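# Unload machined part from vise into DONE tray

## Task

The machine's cycle is over: slide its two doors open by their handles, free the part from the vise (the knob on the machine's table next to the vise opens the jaws when pushed in and clamps them when pulled out), lift the part out and set it down in the tray labelled DONE, with the robot ending upright, neither fallen nor tilted.

## Robot and tools

ROBOT. LinearBot: an omnidirectional base with a column about 1.7 m high. A carriage rides the column (lift_m, 0 to 1 m) and holds two six-joint arms, left and right, each ending in a five-finger hand. Arm bases sit roughly 0.57 m + lift_m above the floor, and the carriage hangs about 0.15 m below them. A hand point reaches 0.78 m from its shoulder but only about 0.4 m under its arm base. Parked arm: joints 1-6 = 0, 0.05, 0.05, 1.45, 0, 0. Cameras: carriage_camera (fixed, facing forward, tilted about 20 degrees down), left_wrist_camera and right_wrist_camera (on the little-finger side, aimed at the hand point). Images are 896x504.

FRAMES. Base frame: metres, origin on the floor below the base centre, x forward, y left, z up. The left_hand and right_hand readings are hand points in this frame. These readings tend to sit above the true hand, more so at long reach. base_odometry is relative to the base frame at scene start, heading in rad (left positive), and counts wheel slip as travel.

move. Runs one action; every argument except cameras and blocking belongs to the action. With no action, it only reports state and images.
- base: a single command, an offset from where the base now is. {"translate_m": d}: forward positive, -2 to 2 m. {"strafe_m": d}: left positive, -2 to 2 m. {"rotate_rad": d}: counter-clockwise positive, -6.3 to 6.3 rad.
- joints: one shared dict naming joints of both arms; every value is an absolute target. lift_m 0 to 1 m. <side>_joint1_rad -2.617 to 3.054 (turns the arm about the vertical, 0 forward, positive left). joint2 0 to 3.141 (shoulder: 0 upper arm back, 1.57 up, 3.14 forward). joint3 0 to 3.141 (elbow: 0 folded, 3.14 straight). joint4 -1.57 to 1.57 (wrist pitch, positive lifts the fingertips). joint5 -1.57 to 1.57 (wrist yaw, positive swings the fingertips right). joint6 -2.094 to 2.094 (roll, positive clockwise seen from the forearm). Finger keys <side>_hand_little/ring/middle/index/thumb_turn/thumb_bend use -1 to 1 (+1 open or straight, -1 closed; thumb_turn -1 puts the thumb opposite the fingers). Two settings that do not move anything: <side>_hand_force_limit (-1 to 1, linear from about 0 to 10 N at the fingertip, 15 N for the thumb; starts at 0) and <side>_hand_speed (-0.96 to 1; starts at -0.8, which is slow).
- speeds: top speeds for this action only: translate_m/strafe_m 0.02-0.5 m/s, rotate_rad 0.05-1.57 rad/s, lift_m 0.08-0.27 m/s.
- min_time_s: 0.1 to 8 s, the shortest duration allowed for each arm motion. A value of 2 or more makes the path straighter; a very short one makes arms jerk and overshoot.
- blocking: true or omitted returns once everything is at rest. false returns within about 0.5 s and lets motion continue; a later move replaces only the targets it names.
- cameras: list of camera names or ["all"]. If omitted, an action returns no images.
Actions end after about 14 s (time_out). An unknown key makes a call invalid. An out-of-range value gets it refused, and the later move/wait/finished_scene calls in that reply are then skipped. The same happens after any stop you did not command.

wait: seconds 0-10, plus cameras. Returns early once running moves settle. wait(0) reports an unfinished non-blocking move under "earlier move".
stop: brakes every running motion. The base coasts a little first, and braked parts may keep pressing.
zoom_image: camera plus region [x0, y0, x1, y1] in pixels of that camera's latest image, at most 504x504.
show_instructions: shows the reference images.
finished_scene: ends the scene for good (scene 1). The part must stay in the tray afterwards.

RESULTS. base_status and joint_status per motion: done, moving, off_target (stopped short and possibly still pushing), contact_stop, time_out, not_followed. "joint command not followed" means the arm targets were withheld because an arm came too close to itself or the other arm. To recover, first resend one arm's current readings with joint 1 turned away, then the other arm. <side>_hand_stopped_by gives one word per motor for little, ring, middle, index, thumb_bend, thumb_turn: moving, target, force, stalled or fault. <side>_<motor>_load_n is fingertip load in N, positive when pushed open. If it drops to about 0, the grip is lost. motor_effort is % of maximum, with the peak in brackets; a lift effort that keeps falling while lowering means a hand is resting on something. Joint torques and Motor temperatures come per arm, in joint order. A MOTOR HOT line appears at 75 °C. At 100 °C that arm goes limp for 30-60 s (limit_stop_at_motor_heat), after which targets must be resent. on_its_own lists what the robot did without being told.

GRIPPING. A finger motor only starts when its target changes by 0.002 or more. It closes until it reaches the target or its load reaches the force limit, then locks. To squeeze harder, raise the force limit and send a tighter target. For a gentle grip, use hand_speed -0.94 or lower. With the thumb turned in front of the palm, the hand wraps objects about 0.035-0.065 m thick, or handles down to about 0.025 m. The palm faces down when joints 5 and 6 are 0 and the hand is level. A wrist bracket on the little-finger side can catch on things.

AVOID. Falling or ending tilted fails the task. Tipping risk is highest with the carriage high, arms stretched out or loaded, pushing or pulling, or stopping suddenly. Never drive the base away from a handle the hand is holding, and never repeat a drive that ended in contact_stop. To free a pressed base, back off about 0.2 m the way it came. Do not reverse under a table edge. Arms have no contact stop and will keep pushing. Keep the two arms from striking or squeezing each other, including fingers. Do not hit fixed or heavy objects hard, slam the doors, drop the part or release it while it is moving. Park arms that are not working, since stretched arms heat up even while you are thinking. A loose object may occasionally get nudged.

Each tool is called after "Call:" in YAML: its name, and indented under it one key for each argument.

Reference images:

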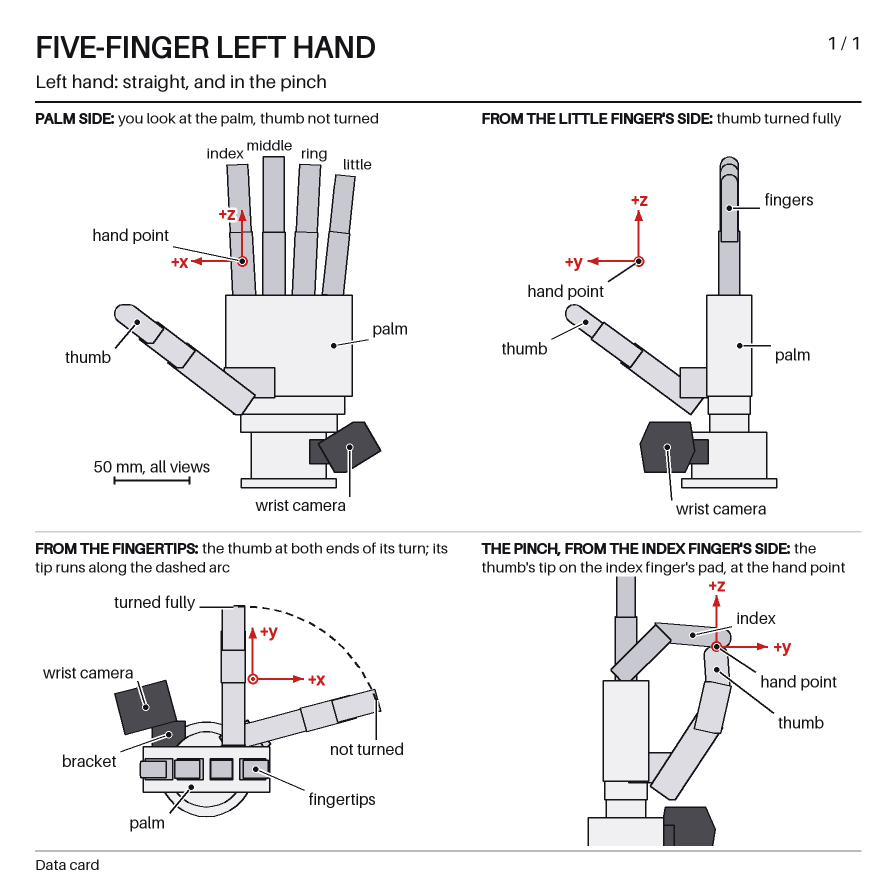

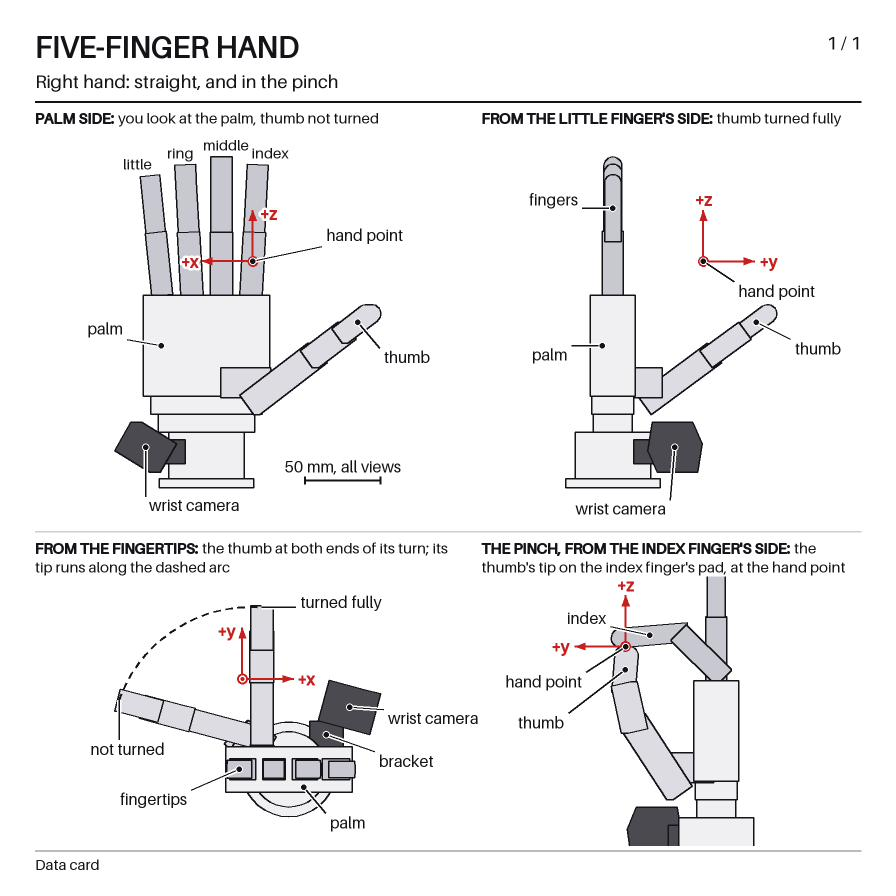

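## Session

Call:
move:
  cameras: ["all"]

Scene clock: 0.00 s.
Joint torques (N m): no reading
Motor temperatures (°C): left_arm=[29 28 29 26 28 30] | right_arm=[30 31 31 28 27 26]
base_odometry: x=+0.000 y=+0.000 heading=+0.000
base_status: not commanded
joint_positions: lift_m=+0.300 left_joint1_rad=-0.011 left_joint2_rad=+0.061 left_joint3_rad=+0.045 left_joint4_rad=+1.438 left_joint5_rad=+0.033 left_joint6_rad=+0.036 right_joint1_rad=+0.010 right_joint2_rad=+0.040 right_joint3_rad=+0.048 right_joint4_rad=+1.437 right_joint5_rad=+0.011 right_joint6_rad=+0.024 left_hand_little=+1.000 left_hand_ring=+1.000 left_hand_middle=+1.000 left_hand_index=+1.000 left_hand_thumb_turn=+1.000 left_hand_thumb_bend=+1.000 left_hand_force_limit=+0.000 left_hand_speed=-0.800 right_hand_little=+1.000 right_hand_ring=+1.000 right_hand_middle=+1.000 right_hand_index=+1.000 right_hand_thumb_turn=+1.000 right_hand_thumb_bend=+1.000 right_hand_force_limit=+0.000 right_hand_speed=-0.800
joint_status: not commanded
left_hand_stopped_by: target,target,target,target,target,target
right_hand_stopped_by: target,target,target,target,target,target
left_little_load_n: 0.0
left_ring_load_n: 0.0
left_middle_load_n: 0.0
left_index_load_n: 0.0
left_thumb_bend_load_n: 0.0
left_thumb_turn_load_n: 0.0
right_little_load_n: 0.0
right_ring_load_n: 0.0
right_middle_load_n: 0.0
right_index_load_n: 0.0
right_thumb_bend_load_n: 0.0
right_thumb_turn_load_n: 0.0
motor_effort: lift_m=+39 drive_wheels=+1
left_hand: x=+0.3355 y=+0.2826 z=+1.3236 quat_wxyz=(+0.713, -0.039, +0.066, -0.697) (m; base frame)
right_hand: x=+0.3261 y=-0.2878 z=+1.3279 quat_wxyz=(+0.717, -0.040, +0.049, -0.694) (m; base frame)
pictures: carriage_camera, left_wrist_camera, right_wrist_camera

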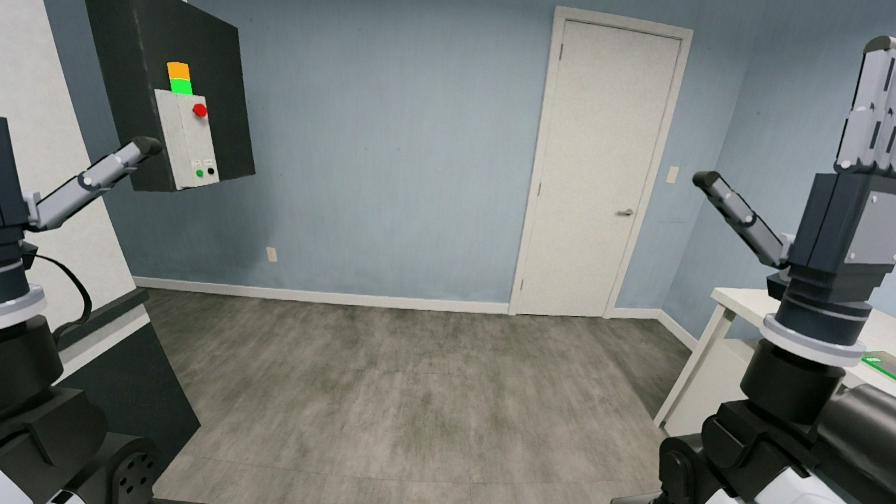

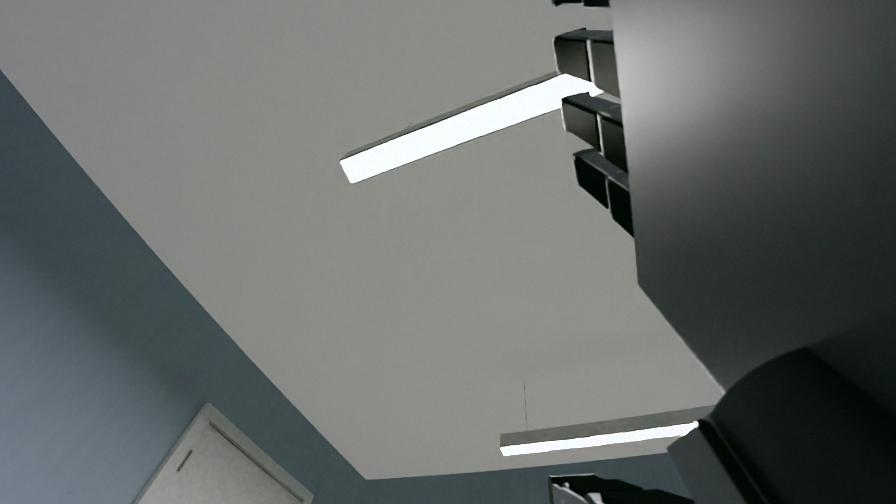

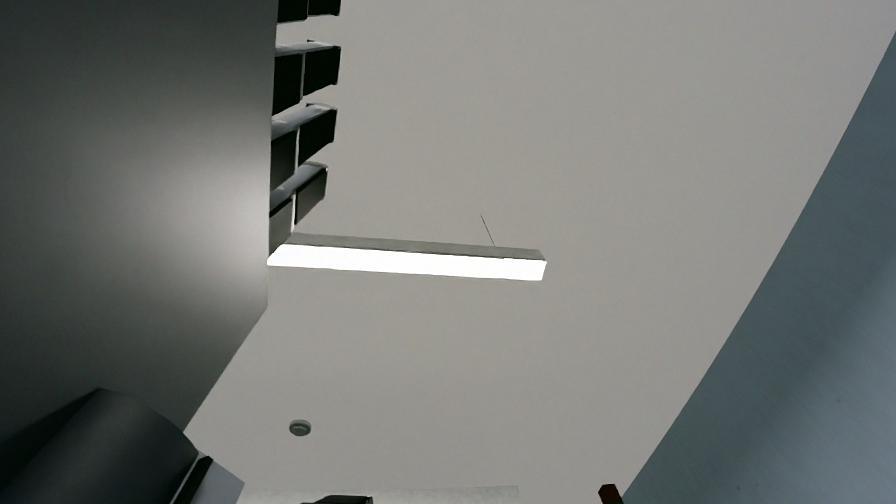

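Call:
move:
  base: {"rotate_rad": 0.8}
  cameras: ["carriage_camera"]

Call:
move:
  base: {"rotate_rad": 0.77}
  cameras: ["carriage_camera"]

Scene clock: 19.83 s.
Joint torques (N m): left_arm=[0.21 3.1 5.78 0.12 -0.05 -0.03] | right_arm=[0.12 3.85 6.5 -0.06 0.03 -0.01]
move: done
base_odometry: x=+0.000 y=+0.000 heading=+0.800
base_status: done
joint_positions: lift_m=+0.300 left_joint1_rad=-0.011 left_joint2_rad=+0.061 left_joint3_rad=+0.045 left_joint4_rad=+1.438 left_joint5_rad=+0.033 left_joint6_rad=+0.036 right_joint1_rad=+0.010 right_joint2_rad=+0.040 right_joint3_rad=+0.048 right_joint4_rad=+1.436 right_joint5_rad=+0.011 right_joint6_rad=+0.024 left_hand_little=+1.000 left_hand_ring=+1.000 left_hand_middle=+1.000 left_hand_index=+1.000 left_hand_thumb_turn=+1.000 left_hand_thumb_bend=+1.000 left_hand_force_limit=+0.000 left_hand_speed=-0.800 right_hand_little=+1.000 right_hand_ring=+1.000 right_hand_middle=+1.000 right_hand_index=+1.000 right_hand_thumb_turn=+1.000 right_hand_thumb_bend=+1.000 right_hand_force_limit=+0.000 right_hand_speed=-0.800
joint_status: not commanded
left_hand_stopped_by: target,target,target,target,target,target
right_hand_stopped_by: target,target,target,target,target,target
left_little_load_n: 0.0
left_ring_load_n: 0.0
left_middle_load_n: 0.0
left_index_load_n: 0.0
left_thumb_bend_load_n: 0.0
left_thumb_turn_load_n: 0.0
right_little_load_n: 0.0
right_ring_load_n: 0.0
right_middle_load_n: 0.0
right_index_load_n: 0.0
right_thumb_bend_load_n: 0.0
right_thumb_turn_load_n: 0.0
motor_effort: lift_m=+39(40) drive_wheels=+3(15)
left_hand: x=+0.3355 y=+0.2826 z=+1.3236 quat_wxyz=(+0.713, -0.039, +0.066, -0.697) (m; base frame)
right_hand: x=+0.3264 y=-0.2878 z=+1.3278 quat_wxyz=(+0.717, -0.041, +0.049, -0.694) (m; base frame)
pictures: carriage_camera

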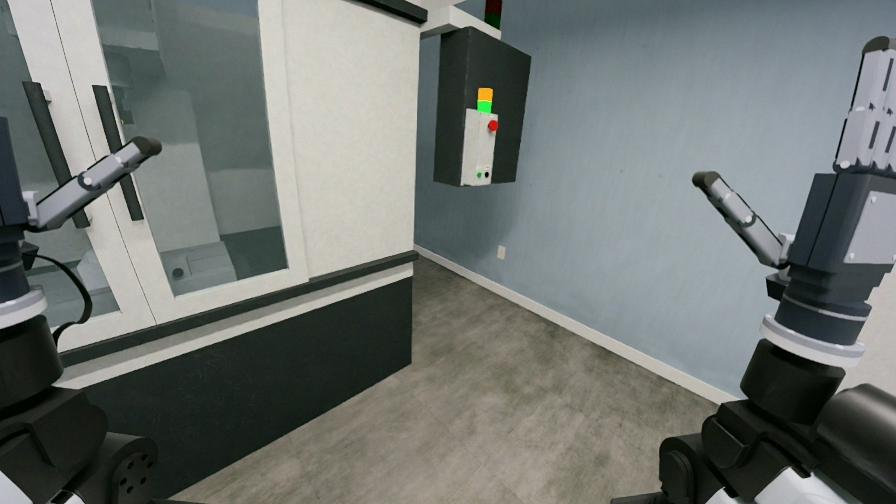

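Scene clock: 22.10 s.
Joint torques (N m): left_arm=[0.21 3.1 5.79 0.12 -0.04 -0.04] | right_arm=[0.1 3.86 6.5 -0.05 0.03 -0.01]
move: done
base_odometry: x=+0.000 y=+0.000 heading=+1.569
base_status: done
joint_positions: lift_m=+0.300 left_joint1_rad=-0.011 left_joint2_rad=+0.061 left_joint3_rad=+0.045 left_joint4_rad=+1.438 left_joint5_rad=+0.033 left_joint6_rad=+0.036 right_joint1_rad=+0.010 right_joint2_rad=+0.040 right_joint3_rad=+0.048 right_joint4_rad=+1.435 right_joint5_rad=+0.011 right_joint6_rad=+0.024 left_hand_little=+1.000 left_hand_ring=+1.000 left_hand_middle=+1.000 left_hand_index=+1.000 left_hand_thumb_turn=+1.000 left_hand_thumb_bend=+1.000 left_hand_force_limit=+0.000 left_hand_speed=-0.800 right_hand_little=+1.000 right_hand_ring=+1.000 right_hand_middle=+1.000 right_hand_index=+1.000 right_hand_thumb_turn=+1.000 right_hand_thumb_bend=+1.000 right_hand_force_limit=+0.000 right_hand_speed=-0.800
joint_status: not commanded
left_hand_stopped_by: target,target,target,target,target,target
right_hand_stopped_by: target,target,target,target,target,target
left_little_load_n: 0.0
left_ring_load_n: 0.0
left_middle_load_n: 0.0
left_index_load_n: 0.0
left_thumb_bend_load_n: 0.0
left_thumb_turn_load_n: 0.0
right_little_load_n: 0.0
right_ring_load_n: 0.0
right_middle_load_n: 0.0
right_index_load_n: 0.0
right_thumb_bend_load_n: 0.0
right_thumb_turn_load_n: 0.0
motor_effort: lift_m=+39(40) drive_wheels=+3(11)
left_hand: x=+0.3355 y=+0.2826 z=+1.3236 quat_wxyz=(+0.713, -0.039, +0.066, -0.697) (m; base frame)
right_hand: x=+0.3266 y=-0.2878 z=+1.3278 quat_wxyz=(+0.717, -0.041, +0.049, -0.694) (m; base frame)
pictures: carriage_camera

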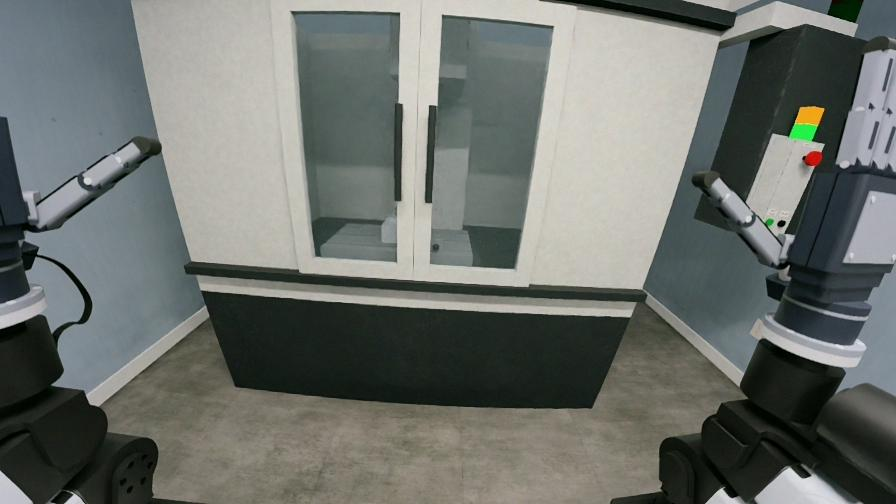

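Call:
zoom_image:
  camera: "carriage_camera"
  region: [260, 0, 600, 300]

Scaled by 1.482 from the camera's 896x504 image, which has a finer 1280x720 frame.

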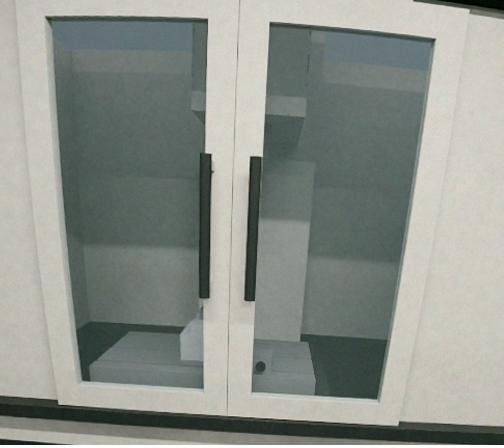

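Call:
move:
  base: {"rotate_rad": -0.05}
  joints: {"left_joint1_rad": 0, "left_joint2_rad": 1.3, "left_joint3_rad": 1.3, "left_joint4_rad": 0, "left_joint5_rad": 0, "left_joint6_rad": -1.57}
  min_time_s: 3
  cameras: ["all"]

Scene clock: 88.33 s.
Joint torques (N m): left_arm=[0.73 -4.45 10.36 2.37 -0.16 -0.16] | right_arm=[0.1 3.86 6.5 -0.05 0.03 -0.01]
Motor temperatures (°C): left_arm=[29 30 34 27 28 30] | right_arm=[30 32 35 28 27 26]
move: done
base_odometry: x=+0.000 y=+0.000 heading=+1.520
base_status: done
joint_positions: lift_m=+0.300 left_joint1_rad=-0.006 left_joint2_rad=+1.295 left_joint3_rad=+1.263 left_joint4_rad=+0.007 left_joint5_rad=+0.015 left_joint6_rad=-1.557 right_joint1_rad=+0.010 right_joint2_rad=+0.040 right_joint3_rad=+0.048 right_joint4_rad=+1.436 right_joint5_rad=+0.011 right_joint6_rad=+0.024 left_hand_little=+1.000 left_hand_ring=+1.000 left_hand_middle=+1.000 left_hand_index=+1.000 left_hand_thumb_turn=+1.000 left_hand_thumb_bend=+1.000 left_hand_force_limit=+0.000 left_hand_speed=-0.800 right_hand_little=+1.000 right_hand_ring=+1.000 right_hand_middle=+1.000 right_hand_index=+1.000 right_hand_thumb_turn=+1.000 right_hand_thumb_bend=+1.000 right_hand_force_limit=+0.000 right_hand_speed=-0.800
joint_status: all done
left_hand_stopped_by: target,target,target,target,target,target
right_hand_stopped_by: target,target,target,target,target,target
left_little_load_n: 0.0
left_ring_load_n: 0.0
left_middle_load_n: 0.0
left_index_load_n: 0.0
left_thumb_bend_load_n: 0.0
left_thumb_turn_load_n: 0.0
right_little_load_n: 0.0
right_ring_load_n: 0.0
right_middle_load_n: 0.0
right_index_load_n: 0.0
right_thumb_bend_load_n: 0.0
right_thumb_turn_load_n: 0.0
motor_effort: lift_m=+39(40) drive_wheels=-2(7)
left_hand: x=+0.6955 y=+0.2525 z=+1.3259 quat_wxyz=(-0.003, -0.716, +0.012, -0.698) (m; base frame)
right_hand: x=+0.3265 y=-0.2878 z=+1.3278 quat_wxyz=(+0.717, -0.041, +0.049, -0.694) (m; base frame)
pictures: carriage_camera, left_wrist_camera, right_wrist_camera
camera_calibration:
left_wrist_camera: T_world_to_cam=[[0.0275351, 0.9493, 0.313164, -0.669881], [-0.461998, -0.265731, 0.846135, -0.734445], [0.886453, -0.16798, 0.431258, -1.03034], [0, 0, 0, 1]] pos_world=[0.592485, 0.267677, 1.27557]
right_wrist_camera: T_world_to_cam=[[0.971283, -0.200415, -0.128231, -0.204497], [0.115534, 0.868425, -0.482171, 0.862649], [0.207994, 0.45351, 0.866641, -0.969238], [0, 0, 0, 1]] pos_world=[0.300555, -0.350572, 1.2297]

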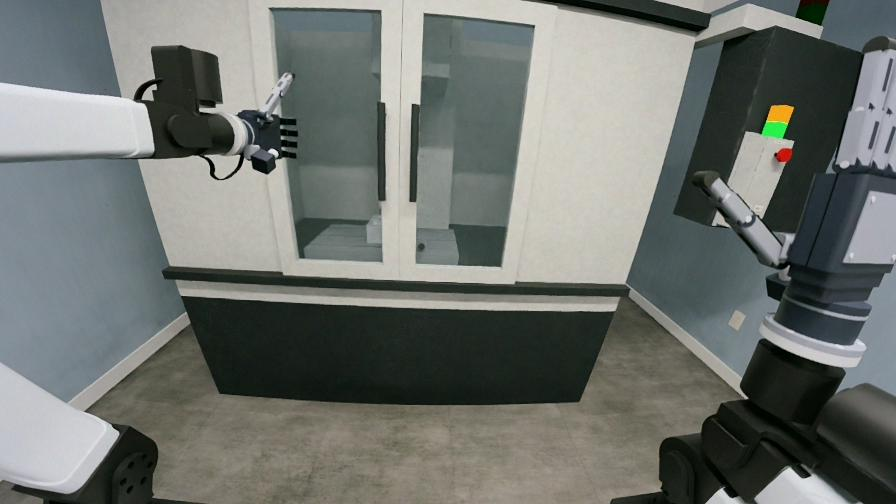

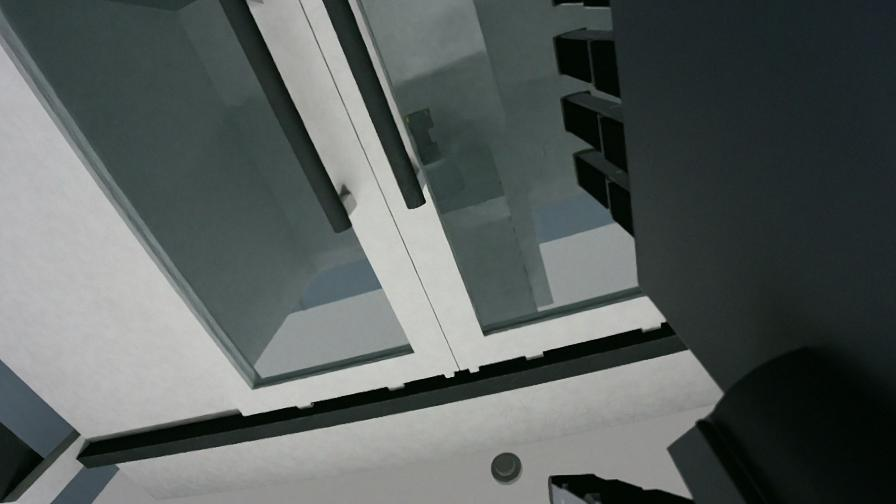

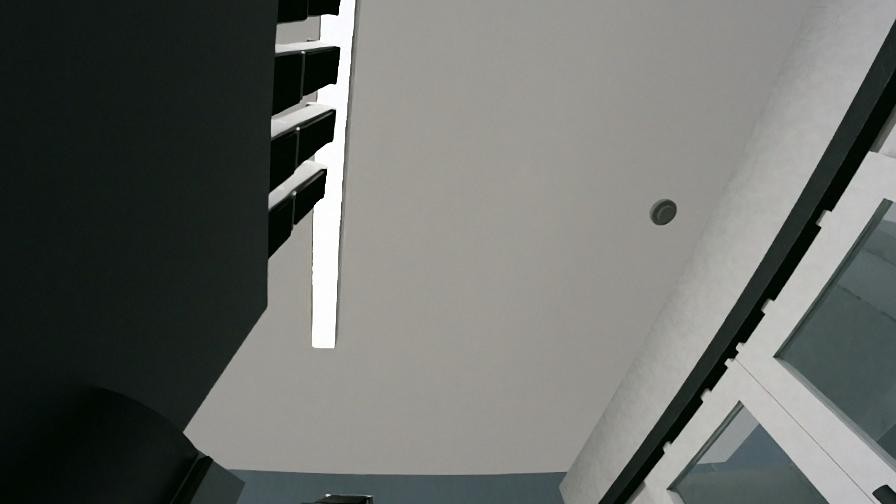

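Call:
move:
  base: {"strafe_m": -0.197}
  speeds: {"strafe_m": 0.2}

Call:
move:
  base: {"translate_m": 0.2}
  speeds: {"translate_m": 0.15}
  cameras: ["carriage_camera", "left_wrist_camera"]

Scene clock: 118.87 s.
Joint torques (N m): left_arm=[0.47 -4.48 10.35 2.42 -0.11 -0.15] | right_arm=[0.12 3.88 6.49 -0.05 0.03 -0.01]
Motor temperatures (°C): left_arm=[29 30 38 32 28 30] | right_arm=[30 33 35 28 27 26]
move: done
base_odometry: x=+0.197 y=-0.010 heading=+1.521
base_status: done
joint_positions: lift_m=+0.300 left_joint1_rad=-0.003 left_joint2_rad=+1.295 left_joint3_rad=+1.263 left_joint4_rad=+0.003 left_joint5_rad=+0.011 left_joint6_rad=-1.559 right_joint1_rad=+0.010 right_joint2_rad=+0.040 right_joint3_rad=+0.048 right_joint4_rad=+1.436 right_joint5_rad=+0.011 right_joint6_rad=+0.024 left_hand_little=+1.000 left_hand_ring=+1.000 left_hand_middle=+1.000 left_hand_index=+1.000 left_hand_thumb_turn=+1.000 left_hand_thumb_bend=+1.000 left_hand_force_limit=+0.000 left_hand_speed=-0.800 right_hand_little=+1.000 right_hand_ring=+1.000 right_hand_middle=+1.000 right_hand_index=+1.000 right_hand_thumb_turn=+1.000 right_hand_thumb_bend=+1.000 right_hand_force_limit=+0.000 right_hand_speed=-0.800
joint_status: not commanded
left_hand_stopped_by: target,target,target,target,target,target
right_hand_stopped_by: target,target,target,target,target,target
left_little_load_n: 0.0
left_ring_load_n: 0.0
left_middle_load_n: 0.0
left_index_load_n: 0.0
left_thumb_bend_load_n: 0.0
left_thumb_turn_load_n: 0.0
right_little_load_n: 0.0
right_ring_load_n: 0.0
right_middle_load_n: -0.5
right_index_load_n: 0.0
right_thumb_bend_load_n: 0.0
right_thumb_turn_load_n: 0.0
motor_effort: lift_m=+40(40) drive_wheels=-6(13)
left_hand: x=+0.6961 y=+0.2548 z=+1.3250 quat_wxyz=(-0.001, -0.717, +0.009, -0.697) (m; base frame)
right_hand: x=+0.3265 y=-0.2878 z=+1.3278 quat_wxyz=(+0.717, -0.041, +0.049, -0.694) (m; base frame)
pictures: none

Scene clock: 121.17 s.
Joint torques (N m): left_arm=[0.49 -4.74 10.25 2.44 -0.11 -0.15] | right_arm=[0.12 3.85 6.52 -0.02 0.04 -0.01]
move: done
base_odometry: x=+0.207 y=+0.190 heading=+1.520
base_status: done
joint_positions: lift_m=+0.300 left_joint1_rad=-0.003 left_joint2_rad=+1.298 left_joint3_rad=+1.265 left_joint4_rad=+0.001 left_joint5_rad=+0.011 left_joint6_rad=-1.559 right_joint1_rad=+0.010 right_joint2_rad=+0.040 right_joint3_rad=+0.048 right_joint4_rad=+1.435 right_joint5_rad=+0.011 right_joint6_rad=+0.024 left_hand_little=+1.000 left_hand_ring=+1.000 left_hand_middle=+1.000 left_hand_index=+1.000 left_hand_thumb_turn=+1.000 left_hand_thumb_bend=+1.000 left_hand_force_limit=+0.000 left_hand_speed=-0.800 right_hand_little=+1.000 right_hand_ring=+1.000 right_hand_middle=+1.000 right_hand_index=+1.000 right_hand_thumb_turn=+1.000 right_hand_thumb_bend=+1.000 right_hand_force_limit=+0.000 right_hand_speed=-0.800
joint_status: not commanded
left_hand_stopped_by: target,target,target,target,target,target
right_hand_stopped_by: target,target,target,target,target,target
left_little_load_n: 0.0
left_ring_load_n: 0.0
left_middle_load_n: 0.0
left_index_load_n: 0.0
left_thumb_bend_load_n: 0.0
left_thumb_turn_load_n: 0.0
right_little_load_n: 0.0
right_ring_load_n: 0.0
right_middle_load_n: 0.0
right_index_load_n: 0.0
right_thumb_bend_load_n: 0.0
right_thumb_turn_load_n: 0.0
motor_effort: lift_m=+39(40) drive_wheels=-3(10)
left_hand: x=+0.6970 y=+0.2548 z=+1.3238 quat_wxyz=(-0.001, -0.718, +0.009, -0.696) (m; base frame)
right_hand: x=+0.3267 y=-0.2878 z=+1.3277 quat_wxyz=(+0.717, -0.041, +0.049, -0.694) (m; base frame)
pictures: carriage_camera, left_wrist_camera
camera_calibration:
left_wrist_camera: T_world_to_cam=[[0.022657, 0.949919, 0.311674, -0.66627], [-0.453457, -0.268076, 0.850007, -0.741799], [0.89099, -0.160589, 0.424674, -1.02662], [0, 0, 0, 1]] pos_world=[0.59343, 0.26918, 1.27417]

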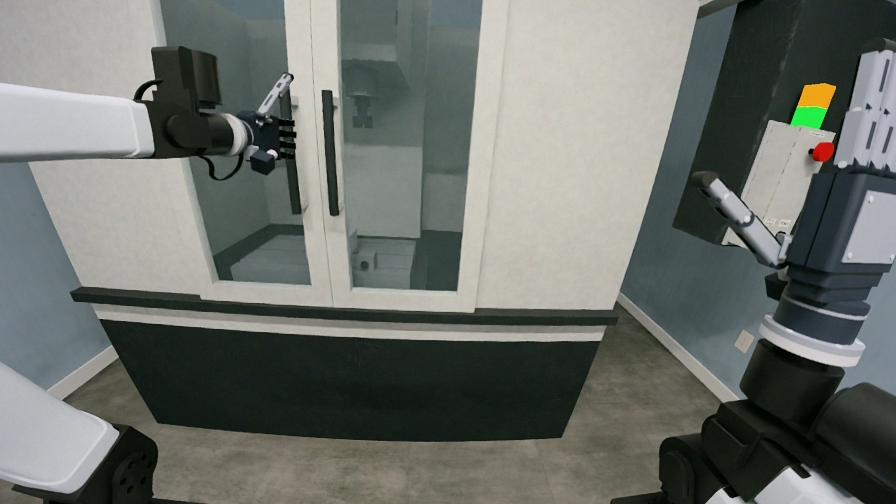

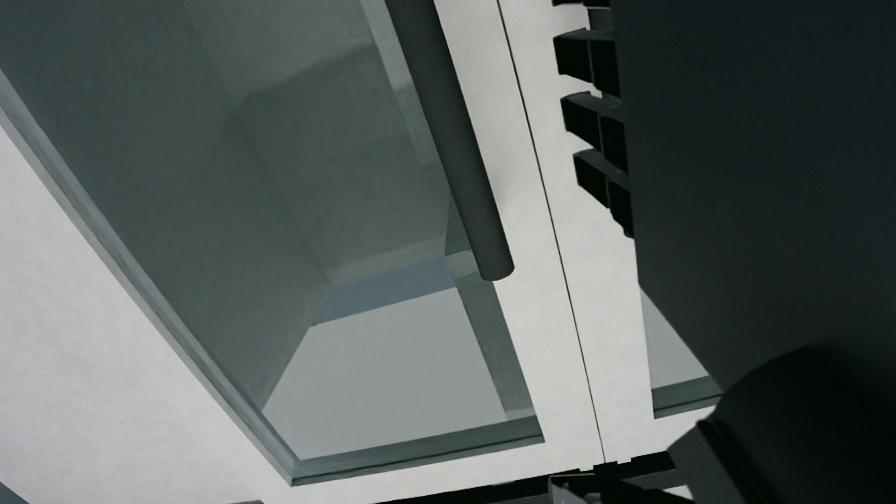

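Call:
move:
  base: {"translate_m": 0.11}
  speeds: {"translate_m": 0.1}
  cameras: ["carriage_camera", "left_wrist_camera"]

Scene clock: 136.33 s.
Joint torques (N m): left_arm=[0.46 -4.15 10.18 2.6 -0.11 -0.16] | right_arm=[0.12 3.9 6.52 -0.04 0.03 -0.01]
move: done
base_odometry: x=+0.213 y=+0.300 heading=+1.520
base_status: done
joint_positions: lift_m=+0.300 left_joint1_rad=-0.003 left_joint2_rad=+1.292 left_joint3_rad=+1.266 left_joint4_rad=-0.011 left_joint5_rad=+0.011 left_joint6_rad=-1.559 right_joint1_rad=+0.010 right_joint2_rad=+0.040 right_joint3_rad=+0.048 right_joint4_rad=+1.435 right_joint5_rad=+0.011 right_joint6_rad=+0.024 left_hand_little=+1.000 left_hand_ring=+1.000 left_hand_middle=+1.000 left_hand_index=+1.000 left_hand_thumb_turn=+1.000 left_hand_thumb_bend=+1.000 left_hand_force_limit=+0.000 left_hand_speed=-0.800 right_hand_little=+1.000 right_hand_ring=+1.000 right_hand_middle=+1.000 right_hand_index=+1.000 right_hand_thumb_turn=+1.000 right_hand_thumb_bend=+1.000 right_hand_force_limit=+0.000 right_hand_speed=-0.800
joint_status: not commanded
left_hand_stopped_by: target,target,target,target,target,target
right_hand_stopped_by: target,target,target,target,target,target
left_little_load_n: 0.0
left_ring_load_n: 0.0
left_middle_load_n: 0.0
left_index_load_n: 0.0
left_thumb_bend_load_n: 0.0
left_thumb_turn_load_n: 0.0
right_little_load_n: 0.0
right_ring_load_n: 0.0
right_middle_load_n: 0.0
right_index_load_n: 0.0
right_thumb_bend_load_n: 0.0
right_thumb_turn_load_n: 0.0
motor_effort: lift_m=+40(40) drive_wheels=+2(11)
left_hand: x=+0.6952 y=+0.2548 z=+1.3238 quat_wxyz=(-0.001, -0.720, +0.009, -0.694) (m; base frame)
right_hand: x=+0.3267 y=-0.2878 z=+1.3277 quat_wxyz=(+0.717, -0.041, +0.049, -0.694) (m; base frame)
pictures: carriage_camera, left_wrist_camera
camera_calibration:
left_wrist_camera: T_world_to_cam=[[0.0241906, 0.949919, 0.311557, -0.667138], [-0.449253, -0.268078, 0.852236, -0.748494], [0.893077, -0.160584, 0.420269, -1.0206], [0, 0, 0, 1]] pos_world=[0.59135, 0.26918, 1.27467]

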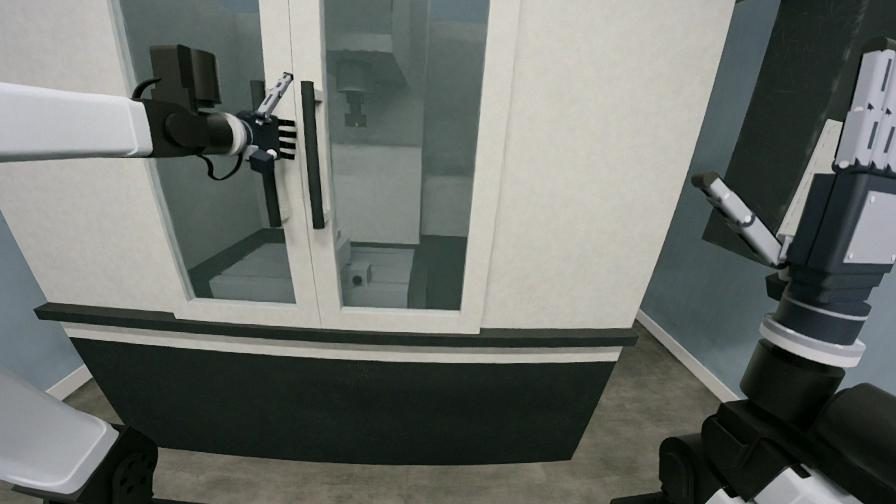

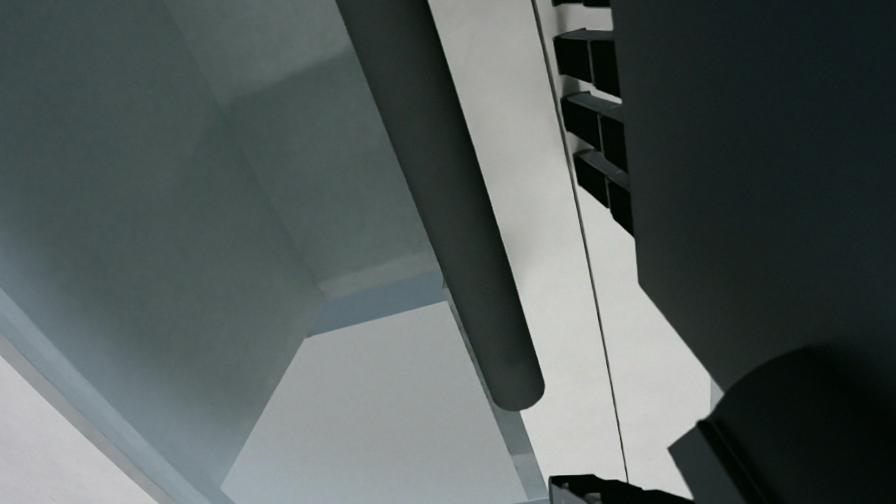

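Call:
zoom_image:
  camera: "carriage_camera"
  region: [200, 60, 360, 240]

Scaled by 2.800 from the camera's 896x504 image, which has a finer 1280x720 frame.

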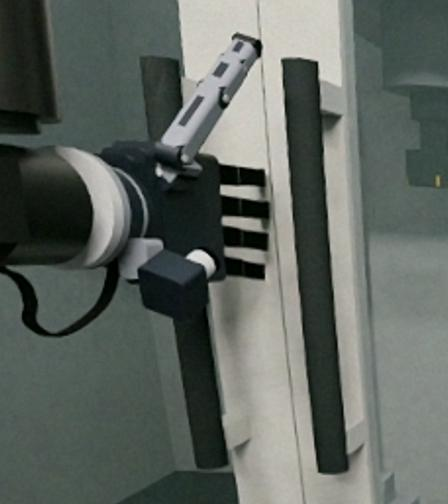

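Call:
move:
  base: {"translate_m": 0.025}
  speeds: {"translate_m": 0.05}

Call:
move:
  base: {"strafe_m": 0.15}
  speeds: {"strafe_m": 0.08}
  cameras: ["carriage_camera"]

Scene clock: 155.00 s.
Joint torques (N m): left_arm=[0.47 1.98 10.06 3.92 -0.11 -0.15] | right_arm=[0.12 3.89 6.5 -0.03 0.03 -0.01]
move: done
base_odometry: x=+0.215 y=+0.324 heading=+1.519
base_status: done
joint_positions: lift_m=+0.300 left_joint1_rad=-0.003 left_joint2_rad=+1.225 left_joint3_rad=+1.266 left_joint4_rad=-0.119 left_joint5_rad=+0.011 left_joint6_rad=-1.559 right_joint1_rad=+0.010 right_joint2_rad=+0.040 right_joint3_rad=+0.048 right_joint4_rad=+1.434 right_joint5_rad=+0.011 right_joint6_rad=+0.024 left_hand_little=+1.000 left_hand_ring=+1.000 left_hand_middle=+1.000 left_hand_index=+1.000 left_hand_thumb_turn=+1.000 left_hand_thumb_bend=+1.000 left_hand_force_limit=+0.000 left_hand_speed=-0.800 right_hand_little=+1.000 right_hand_ring=+1.000 right_hand_middle=+1.000 right_hand_index=+1.000 right_hand_thumb_turn=+1.000 right_hand_thumb_bend=+1.000 right_hand_force_limit=+0.000 right_hand_speed=-0.800
joint_status: not commanded
left_hand_stopped_by: target,target,target,target,target,target
right_hand_stopped_by: target,target,target,target,target,target
left_little_load_n: -0.5
left_ring_load_n: 0.0
left_middle_load_n: -0.5
left_index_load_n: 0.0
left_thumb_bend_load_n: 0.0
left_thumb_turn_load_n: 0.0
right_little_load_n: 0.0
right_ring_load_n: 0.0
right_middle_load_n: 0.0
right_index_load_n: 0.0
right_thumb_bend_load_n: 0.0
right_thumb_turn_load_n: 0.0
motor_effort: lift_m=+40(40) drive_wheels=+4(13)
left_hand: x=+0.6750 y=+0.2549 z=+1.3235 quat_wxyz=(-0.001, -0.734, +0.009, -0.679) (m; base frame)
right_hand: x=+0.3268 y=-0.2878 z=+1.3277 quat_wxyz=(+0.717, -0.041, +0.050, -0.694) (m; base frame)
pictures: none

Scene clock: 157.60 s.
Joint torques (N m): left_arm=[9.55 -3.86 10.09 2.59 -3.07 -0.1] | right_arm=[0.13 3.86 6.5 -0.03 0.04 -0.02]
move: done
base_odometry: x=+0.065 y=+0.332 heading=+1.519
base_status: done
joint_positions: lift_m=+0.300 left_joint1_rad=-0.102 left_joint2_rad=+1.289 left_joint3_rad=+1.266 left_joint4_rad=-0.016 left_joint5_rad=+0.322 left_joint6_rad=-1.565 right_joint1_rad=+0.010 right_joint2_rad=+0.040 right_joint3_rad=+0.048 right_joint4_rad=+1.434 right_joint5_rad=+0.011 right_joint6_rad=+0.024 left_hand_little=+1.000 left_hand_ring=+1.000 left_hand_middle=+1.000 left_hand_index=+1.000 left_hand_thumb_turn=+1.000 left_hand_thumb_bend=+1.000 left_hand_force_limit=+0.000 left_hand_speed=-0.800 right_hand_little=+1.000 right_hand_ring=+1.000 right_hand_middle=+1.000 right_hand_index=+1.000 right_hand_thumb_turn=+1.000 right_hand_thumb_bend=+1.000 right_hand_force_limit=+0.000 right_hand_speed=-0.800
joint_status: not commanded
left_hand_stopped_by: target,target,target,target,target,target
right_hand_stopped_by: target,target,target,target,target,target
left_little_load_n: -1.0
left_ring_load_n: -1.0
left_middle_load_n: -1.0
left_index_load_n: -1.0
left_thumb_bend_load_n: 0.0
left_thumb_turn_load_n: 0.0
right_little_load_n: 0.0
right_ring_load_n: 0.0
right_middle_load_n: 0.0
right_index_load_n: 0.0
right_thumb_bend_load_n: 0.0
right_thumb_turn_load_n: 0.0
motor_effort: lift_m=+39(40) drive_wheels=+2(9)
left_hand: x=+0.6518 y=+0.1564 z=+1.3252 quat_wxyz=(-0.148, -0.704, +0.150, -0.678) (m; base frame)
right_hand: x=+0.3268 y=-0.2878 z=+1.3277 quat_wxyz=(+0.717, -0.041, +0.050, -0.694) (m; base frame)
pictures: carriage_camera

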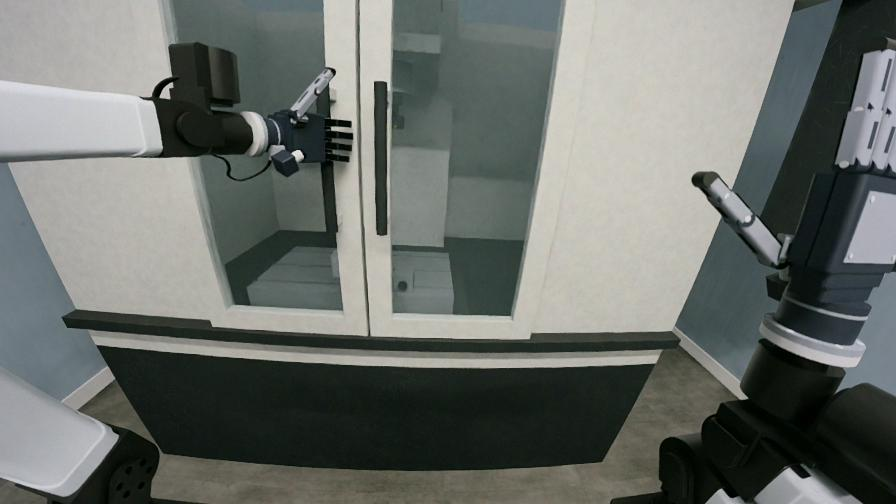

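Call:
zoom_image:
  camera: "carriage_camera"
  region: [240, 60, 420, 260]

Scaled by 2.520 from the camera's 896x504 image, which has a finer 1280x720 frame.

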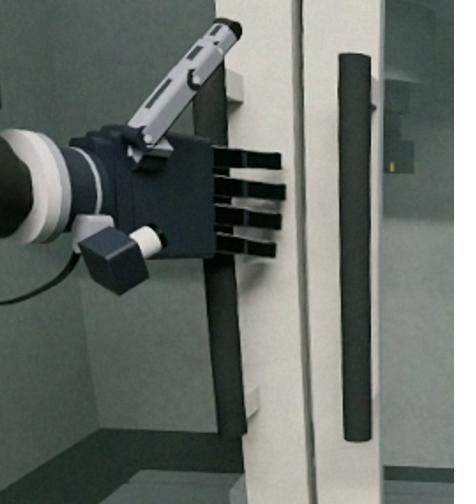

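Call:
move:
  base: {"strafe_m": 0.12}
  speeds: {"strafe_m": 0.08}
  cameras: ["carriage_camera"]

Scene clock: 176.30 s.
Joint torques (N m): left_arm=[10.19 -3.47 10.09 2.67 -3.3 -0.1] | right_arm=[0.1 3.85 6.49 -0.03 0.03 -0.02]
Motor temperatures (°C): left_arm=[33 30 42 37 37 30] | right_arm=[30 33 36 28 27 26]
move: done
base_odometry: x=-0.055 y=+0.339 heading=+1.519
base_status: done
joint_positions: lift_m=+0.300 left_joint1_rad=-0.111 left_joint2_rad=+1.285 left_joint3_rad=+1.266 left_joint4_rad=-0.023 left_joint5_rad=+0.345 left_joint6_rad=-1.565 right_joint1_rad=+0.010 right_joint2_rad=+0.040 right_joint3_rad=+0.048 right_joint4_rad=+1.434 right_joint5_rad=+0.011 right_joint6_rad=+0.024 left_hand_little=+1.000 left_hand_ring=+1.000 left_hand_middle=+1.000 left_hand_index=+1.000 left_hand_thumb_turn=+1.000 left_hand_thumb_bend=+1.000 left_hand_force_limit=+0.000 left_hand_speed=-0.800 right_hand_little=+1.000 right_hand_ring=+1.000 right_hand_middle=+1.000 right_hand_index=+1.000 right_hand_thumb_turn=+1.000 right_hand_thumb_bend=+1.000 right_hand_force_limit=+0.000 right_hand_speed=-0.800
joint_status: not commanded
left_hand_stopped_by: target,target,target,target,target,target
right_hand_stopped_by: target,target,target,target,target,target
left_little_load_n: -1.0
left_ring_load_n: -1.0
left_middle_load_n: -1.5
left_index_load_n: -1.5
left_thumb_bend_load_n: 0.0
left_thumb_turn_load_n: 0.0
right_little_load_n: 0.0
right_ring_load_n: 0.0
right_middle_load_n: 0.0
right_index_load_n: 0.0
right_thumb_bend_load_n: 0.0
right_thumb_turn_load_n: 0.0
motor_effort: lift_m=+39(40) drive_wheels=+2(12)
left_hand: x=+0.6462 y=+0.1497 z=+1.3252 quat_wxyz=(-0.159, -0.703, +0.160, -0.674) (m; base frame)
right_hand: x=+0.3268 y=-0.2878 z=+1.3277 quat_wxyz=(+0.717, -0.041, +0.050, -0.694) (m; base frame)
pictures: carriage_camera

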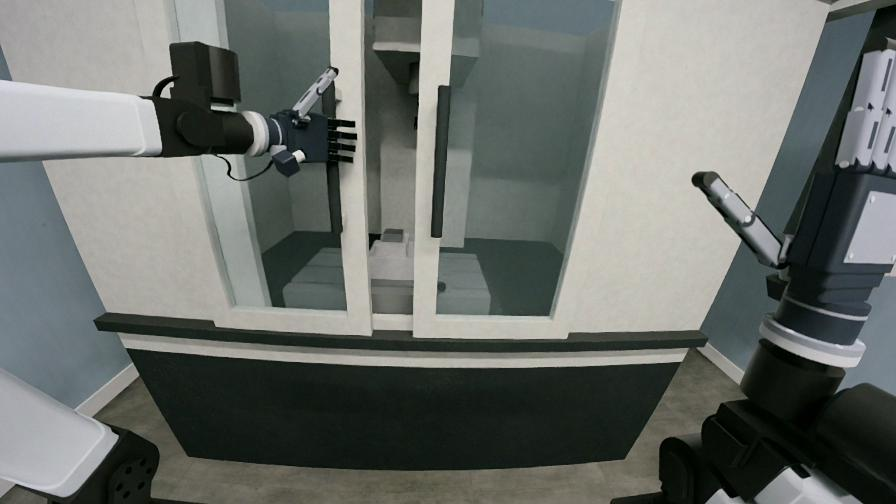

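Call:
move:
  base: {"strafe_m": 0.25}
  speeds: {"strafe_m": 0.1}
  cameras: ["carriage_camera"]

Scene clock: 187.37 s.
Joint torques (N m): left_arm=[10.78 -3.1 10.04 2.73 -3.57 -0.18] | right_arm=[0.1 3.85 6.49 -0.03 0.04 -0.01]
move: done
base_odometry: x=-0.305 y=+0.352 heading=+1.519
base_status: done
joint_positions: lift_m=+0.300 left_joint1_rad=-0.117 left_joint2_rad=+1.281 left_joint3_rad=+1.266 left_joint4_rad=-0.030 left_joint5_rad=+0.375 left_joint6_rad=-1.555 right_joint1_rad=+0.010 right_joint2_rad=+0.040 right_joint3_rad=+0.048 right_joint4_rad=+1.434 right_joint5_rad=+0.011 right_joint6_rad=+0.024 left_hand_little=+1.000 left_hand_ring=+1.000 left_hand_middle=+1.000 left_hand_index=+1.000 left_hand_thumb_turn=+1.000 left_hand_thumb_bend=+1.000 left_hand_force_limit=+0.000 left_hand_speed=-0.800 right_hand_little=+1.000 right_hand_ring=+1.000 right_hand_middle=+1.000 right_hand_index=+1.000 right_hand_thumb_turn=+1.000 right_hand_thumb_bend=+1.000 right_hand_force_limit=+0.000 right_hand_speed=-0.800
joint_status: not commanded
left_hand_stopped_by: target,target,target,target,target,target
right_hand_stopped_by: target,target,target,target,target,target
left_little_load_n: 0.0
left_ring_load_n: -4.0
left_middle_load_n: -2.0
left_index_load_n: -1.0
left_thumb_bend_load_n: 0.0
left_thumb_turn_load_n: 0.0
right_little_load_n: 0.0
right_ring_load_n: 0.0
right_middle_load_n: 0.0
right_index_load_n: 0.0
right_thumb_bend_load_n: 0.0
right_thumb_turn_load_n: 0.0
motor_effort: lift_m=+39(40) drive_wheels=+2(11)
left_hand: x=+0.6393 y=+0.1427 z=+1.3251 quat_wxyz=(-0.169, -0.700, +0.175, -0.671) (m; base frame)
right_hand: x=+0.3268 y=-0.2878 z=+1.3277 quat_wxyz=(+0.717, -0.041, +0.050, -0.694) (m; base frame)
pictures: carriage_camera

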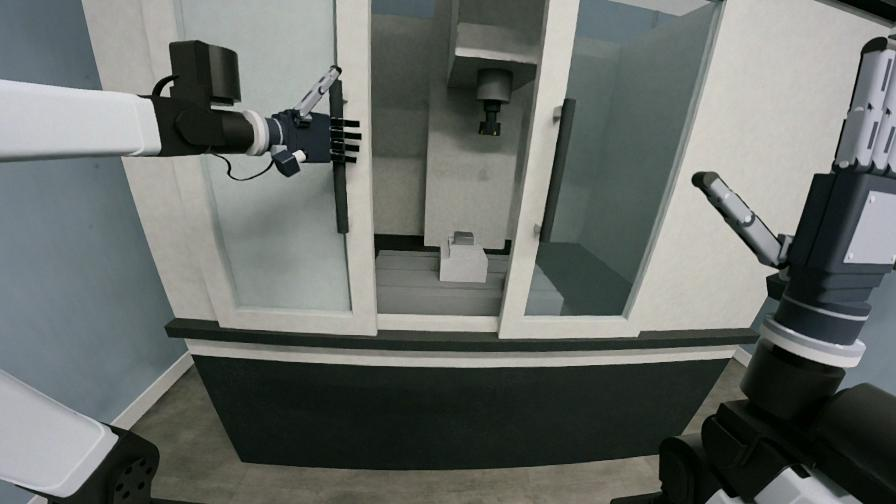

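Call:
move:
  base: {"strafe_m": 0.1}
  speeds: {"strafe_m": 0.1}
  cameras: ["carriage_camera"]

Call:
zoom_image:
  camera: "carriage_camera"
  region: [370, 180, 620, 340]

Scene clock: 194.97 s.
Joint torques (N m): left_arm=[11.51 -3.37 10.06 2.66 -4.12 -0.17] | right_arm=[0.09 3.88 6.49 -0.04 0.04 -0.01]
Motor temperatures (°C): left_arm=[36 30 43 36 44 30] | right_arm=[30 33 36 28 27 26]
move: done
base_odometry: x=-0.404 y=+0.357 heading=+1.519
base_status: done
joint_positions: lift_m=+0.300 left_joint1_rad=-0.125 left_joint2_rad=+1.284 left_joint3_rad=+1.266 left_joint4_rad=-0.026 left_joint5_rad=+0.432 left_joint6_rad=-1.557 right_joint1_rad=+0.010 right_joint2_rad=+0.040 right_joint3_rad=+0.048 right_joint4_rad=+1.434 right_joint5_rad=+0.011 right_joint6_rad=+0.024 left_hand_little=+1.000 left_hand_ring=+0.999 left_hand_middle=+0.999 left_hand_index=+1.000 left_hand_thumb_turn=+1.000 left_hand_thumb_bend=+1.000 left_hand_force_limit=+0.000 left_hand_speed=-0.800 right_hand_little=+1.000 right_hand_ring=+1.000 right_hand_middle=+1.000 right_hand_index=+1.000 right_hand_thumb_turn=+1.000 right_hand_thumb_bend=+1.000 right_hand_force_limit=+0.000 right_hand_speed=-0.800
joint_status: not commanded
left_hand_stopped_by: target,target,target,target,target,target
right_hand_stopped_by: target,target,target,target,target,target
left_little_load_n: 0.0
left_ring_load_n: -5.0
left_middle_load_n: -4.5
left_index_load_n: -3.0
left_thumb_bend_load_n: 0.0
left_thumb_turn_load_n: 0.0
right_little_load_n: 0.0
right_ring_load_n: 0.0
right_middle_load_n: 0.5
right_index_load_n: 0.0
right_thumb_bend_load_n: 0.0
right_thumb_turn_load_n: 0.0
motor_effort: lift_m=+39(40) drive_wheels=+3(12)
left_hand: x=+0.6303 y=+0.1315 z=+1.3253 quat_wxyz=(-0.192, -0.694, +0.197, -0.666) (m; base frame)
right_hand: x=+0.3268 y=-0.2878 z=+1.3277 quat_wxyz=(+0.717, -0.041, +0.050, -0.694) (m; base frame)
pictures: carriage_camera

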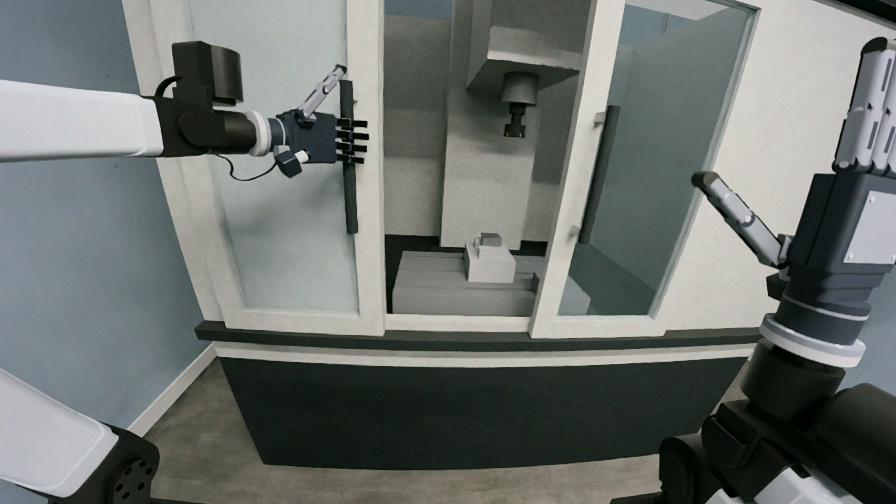

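Scaled by 2.016 from the camera's 896x504 image, which has a finer 1280x720 frame.

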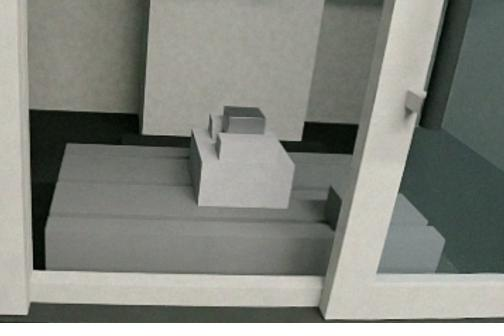

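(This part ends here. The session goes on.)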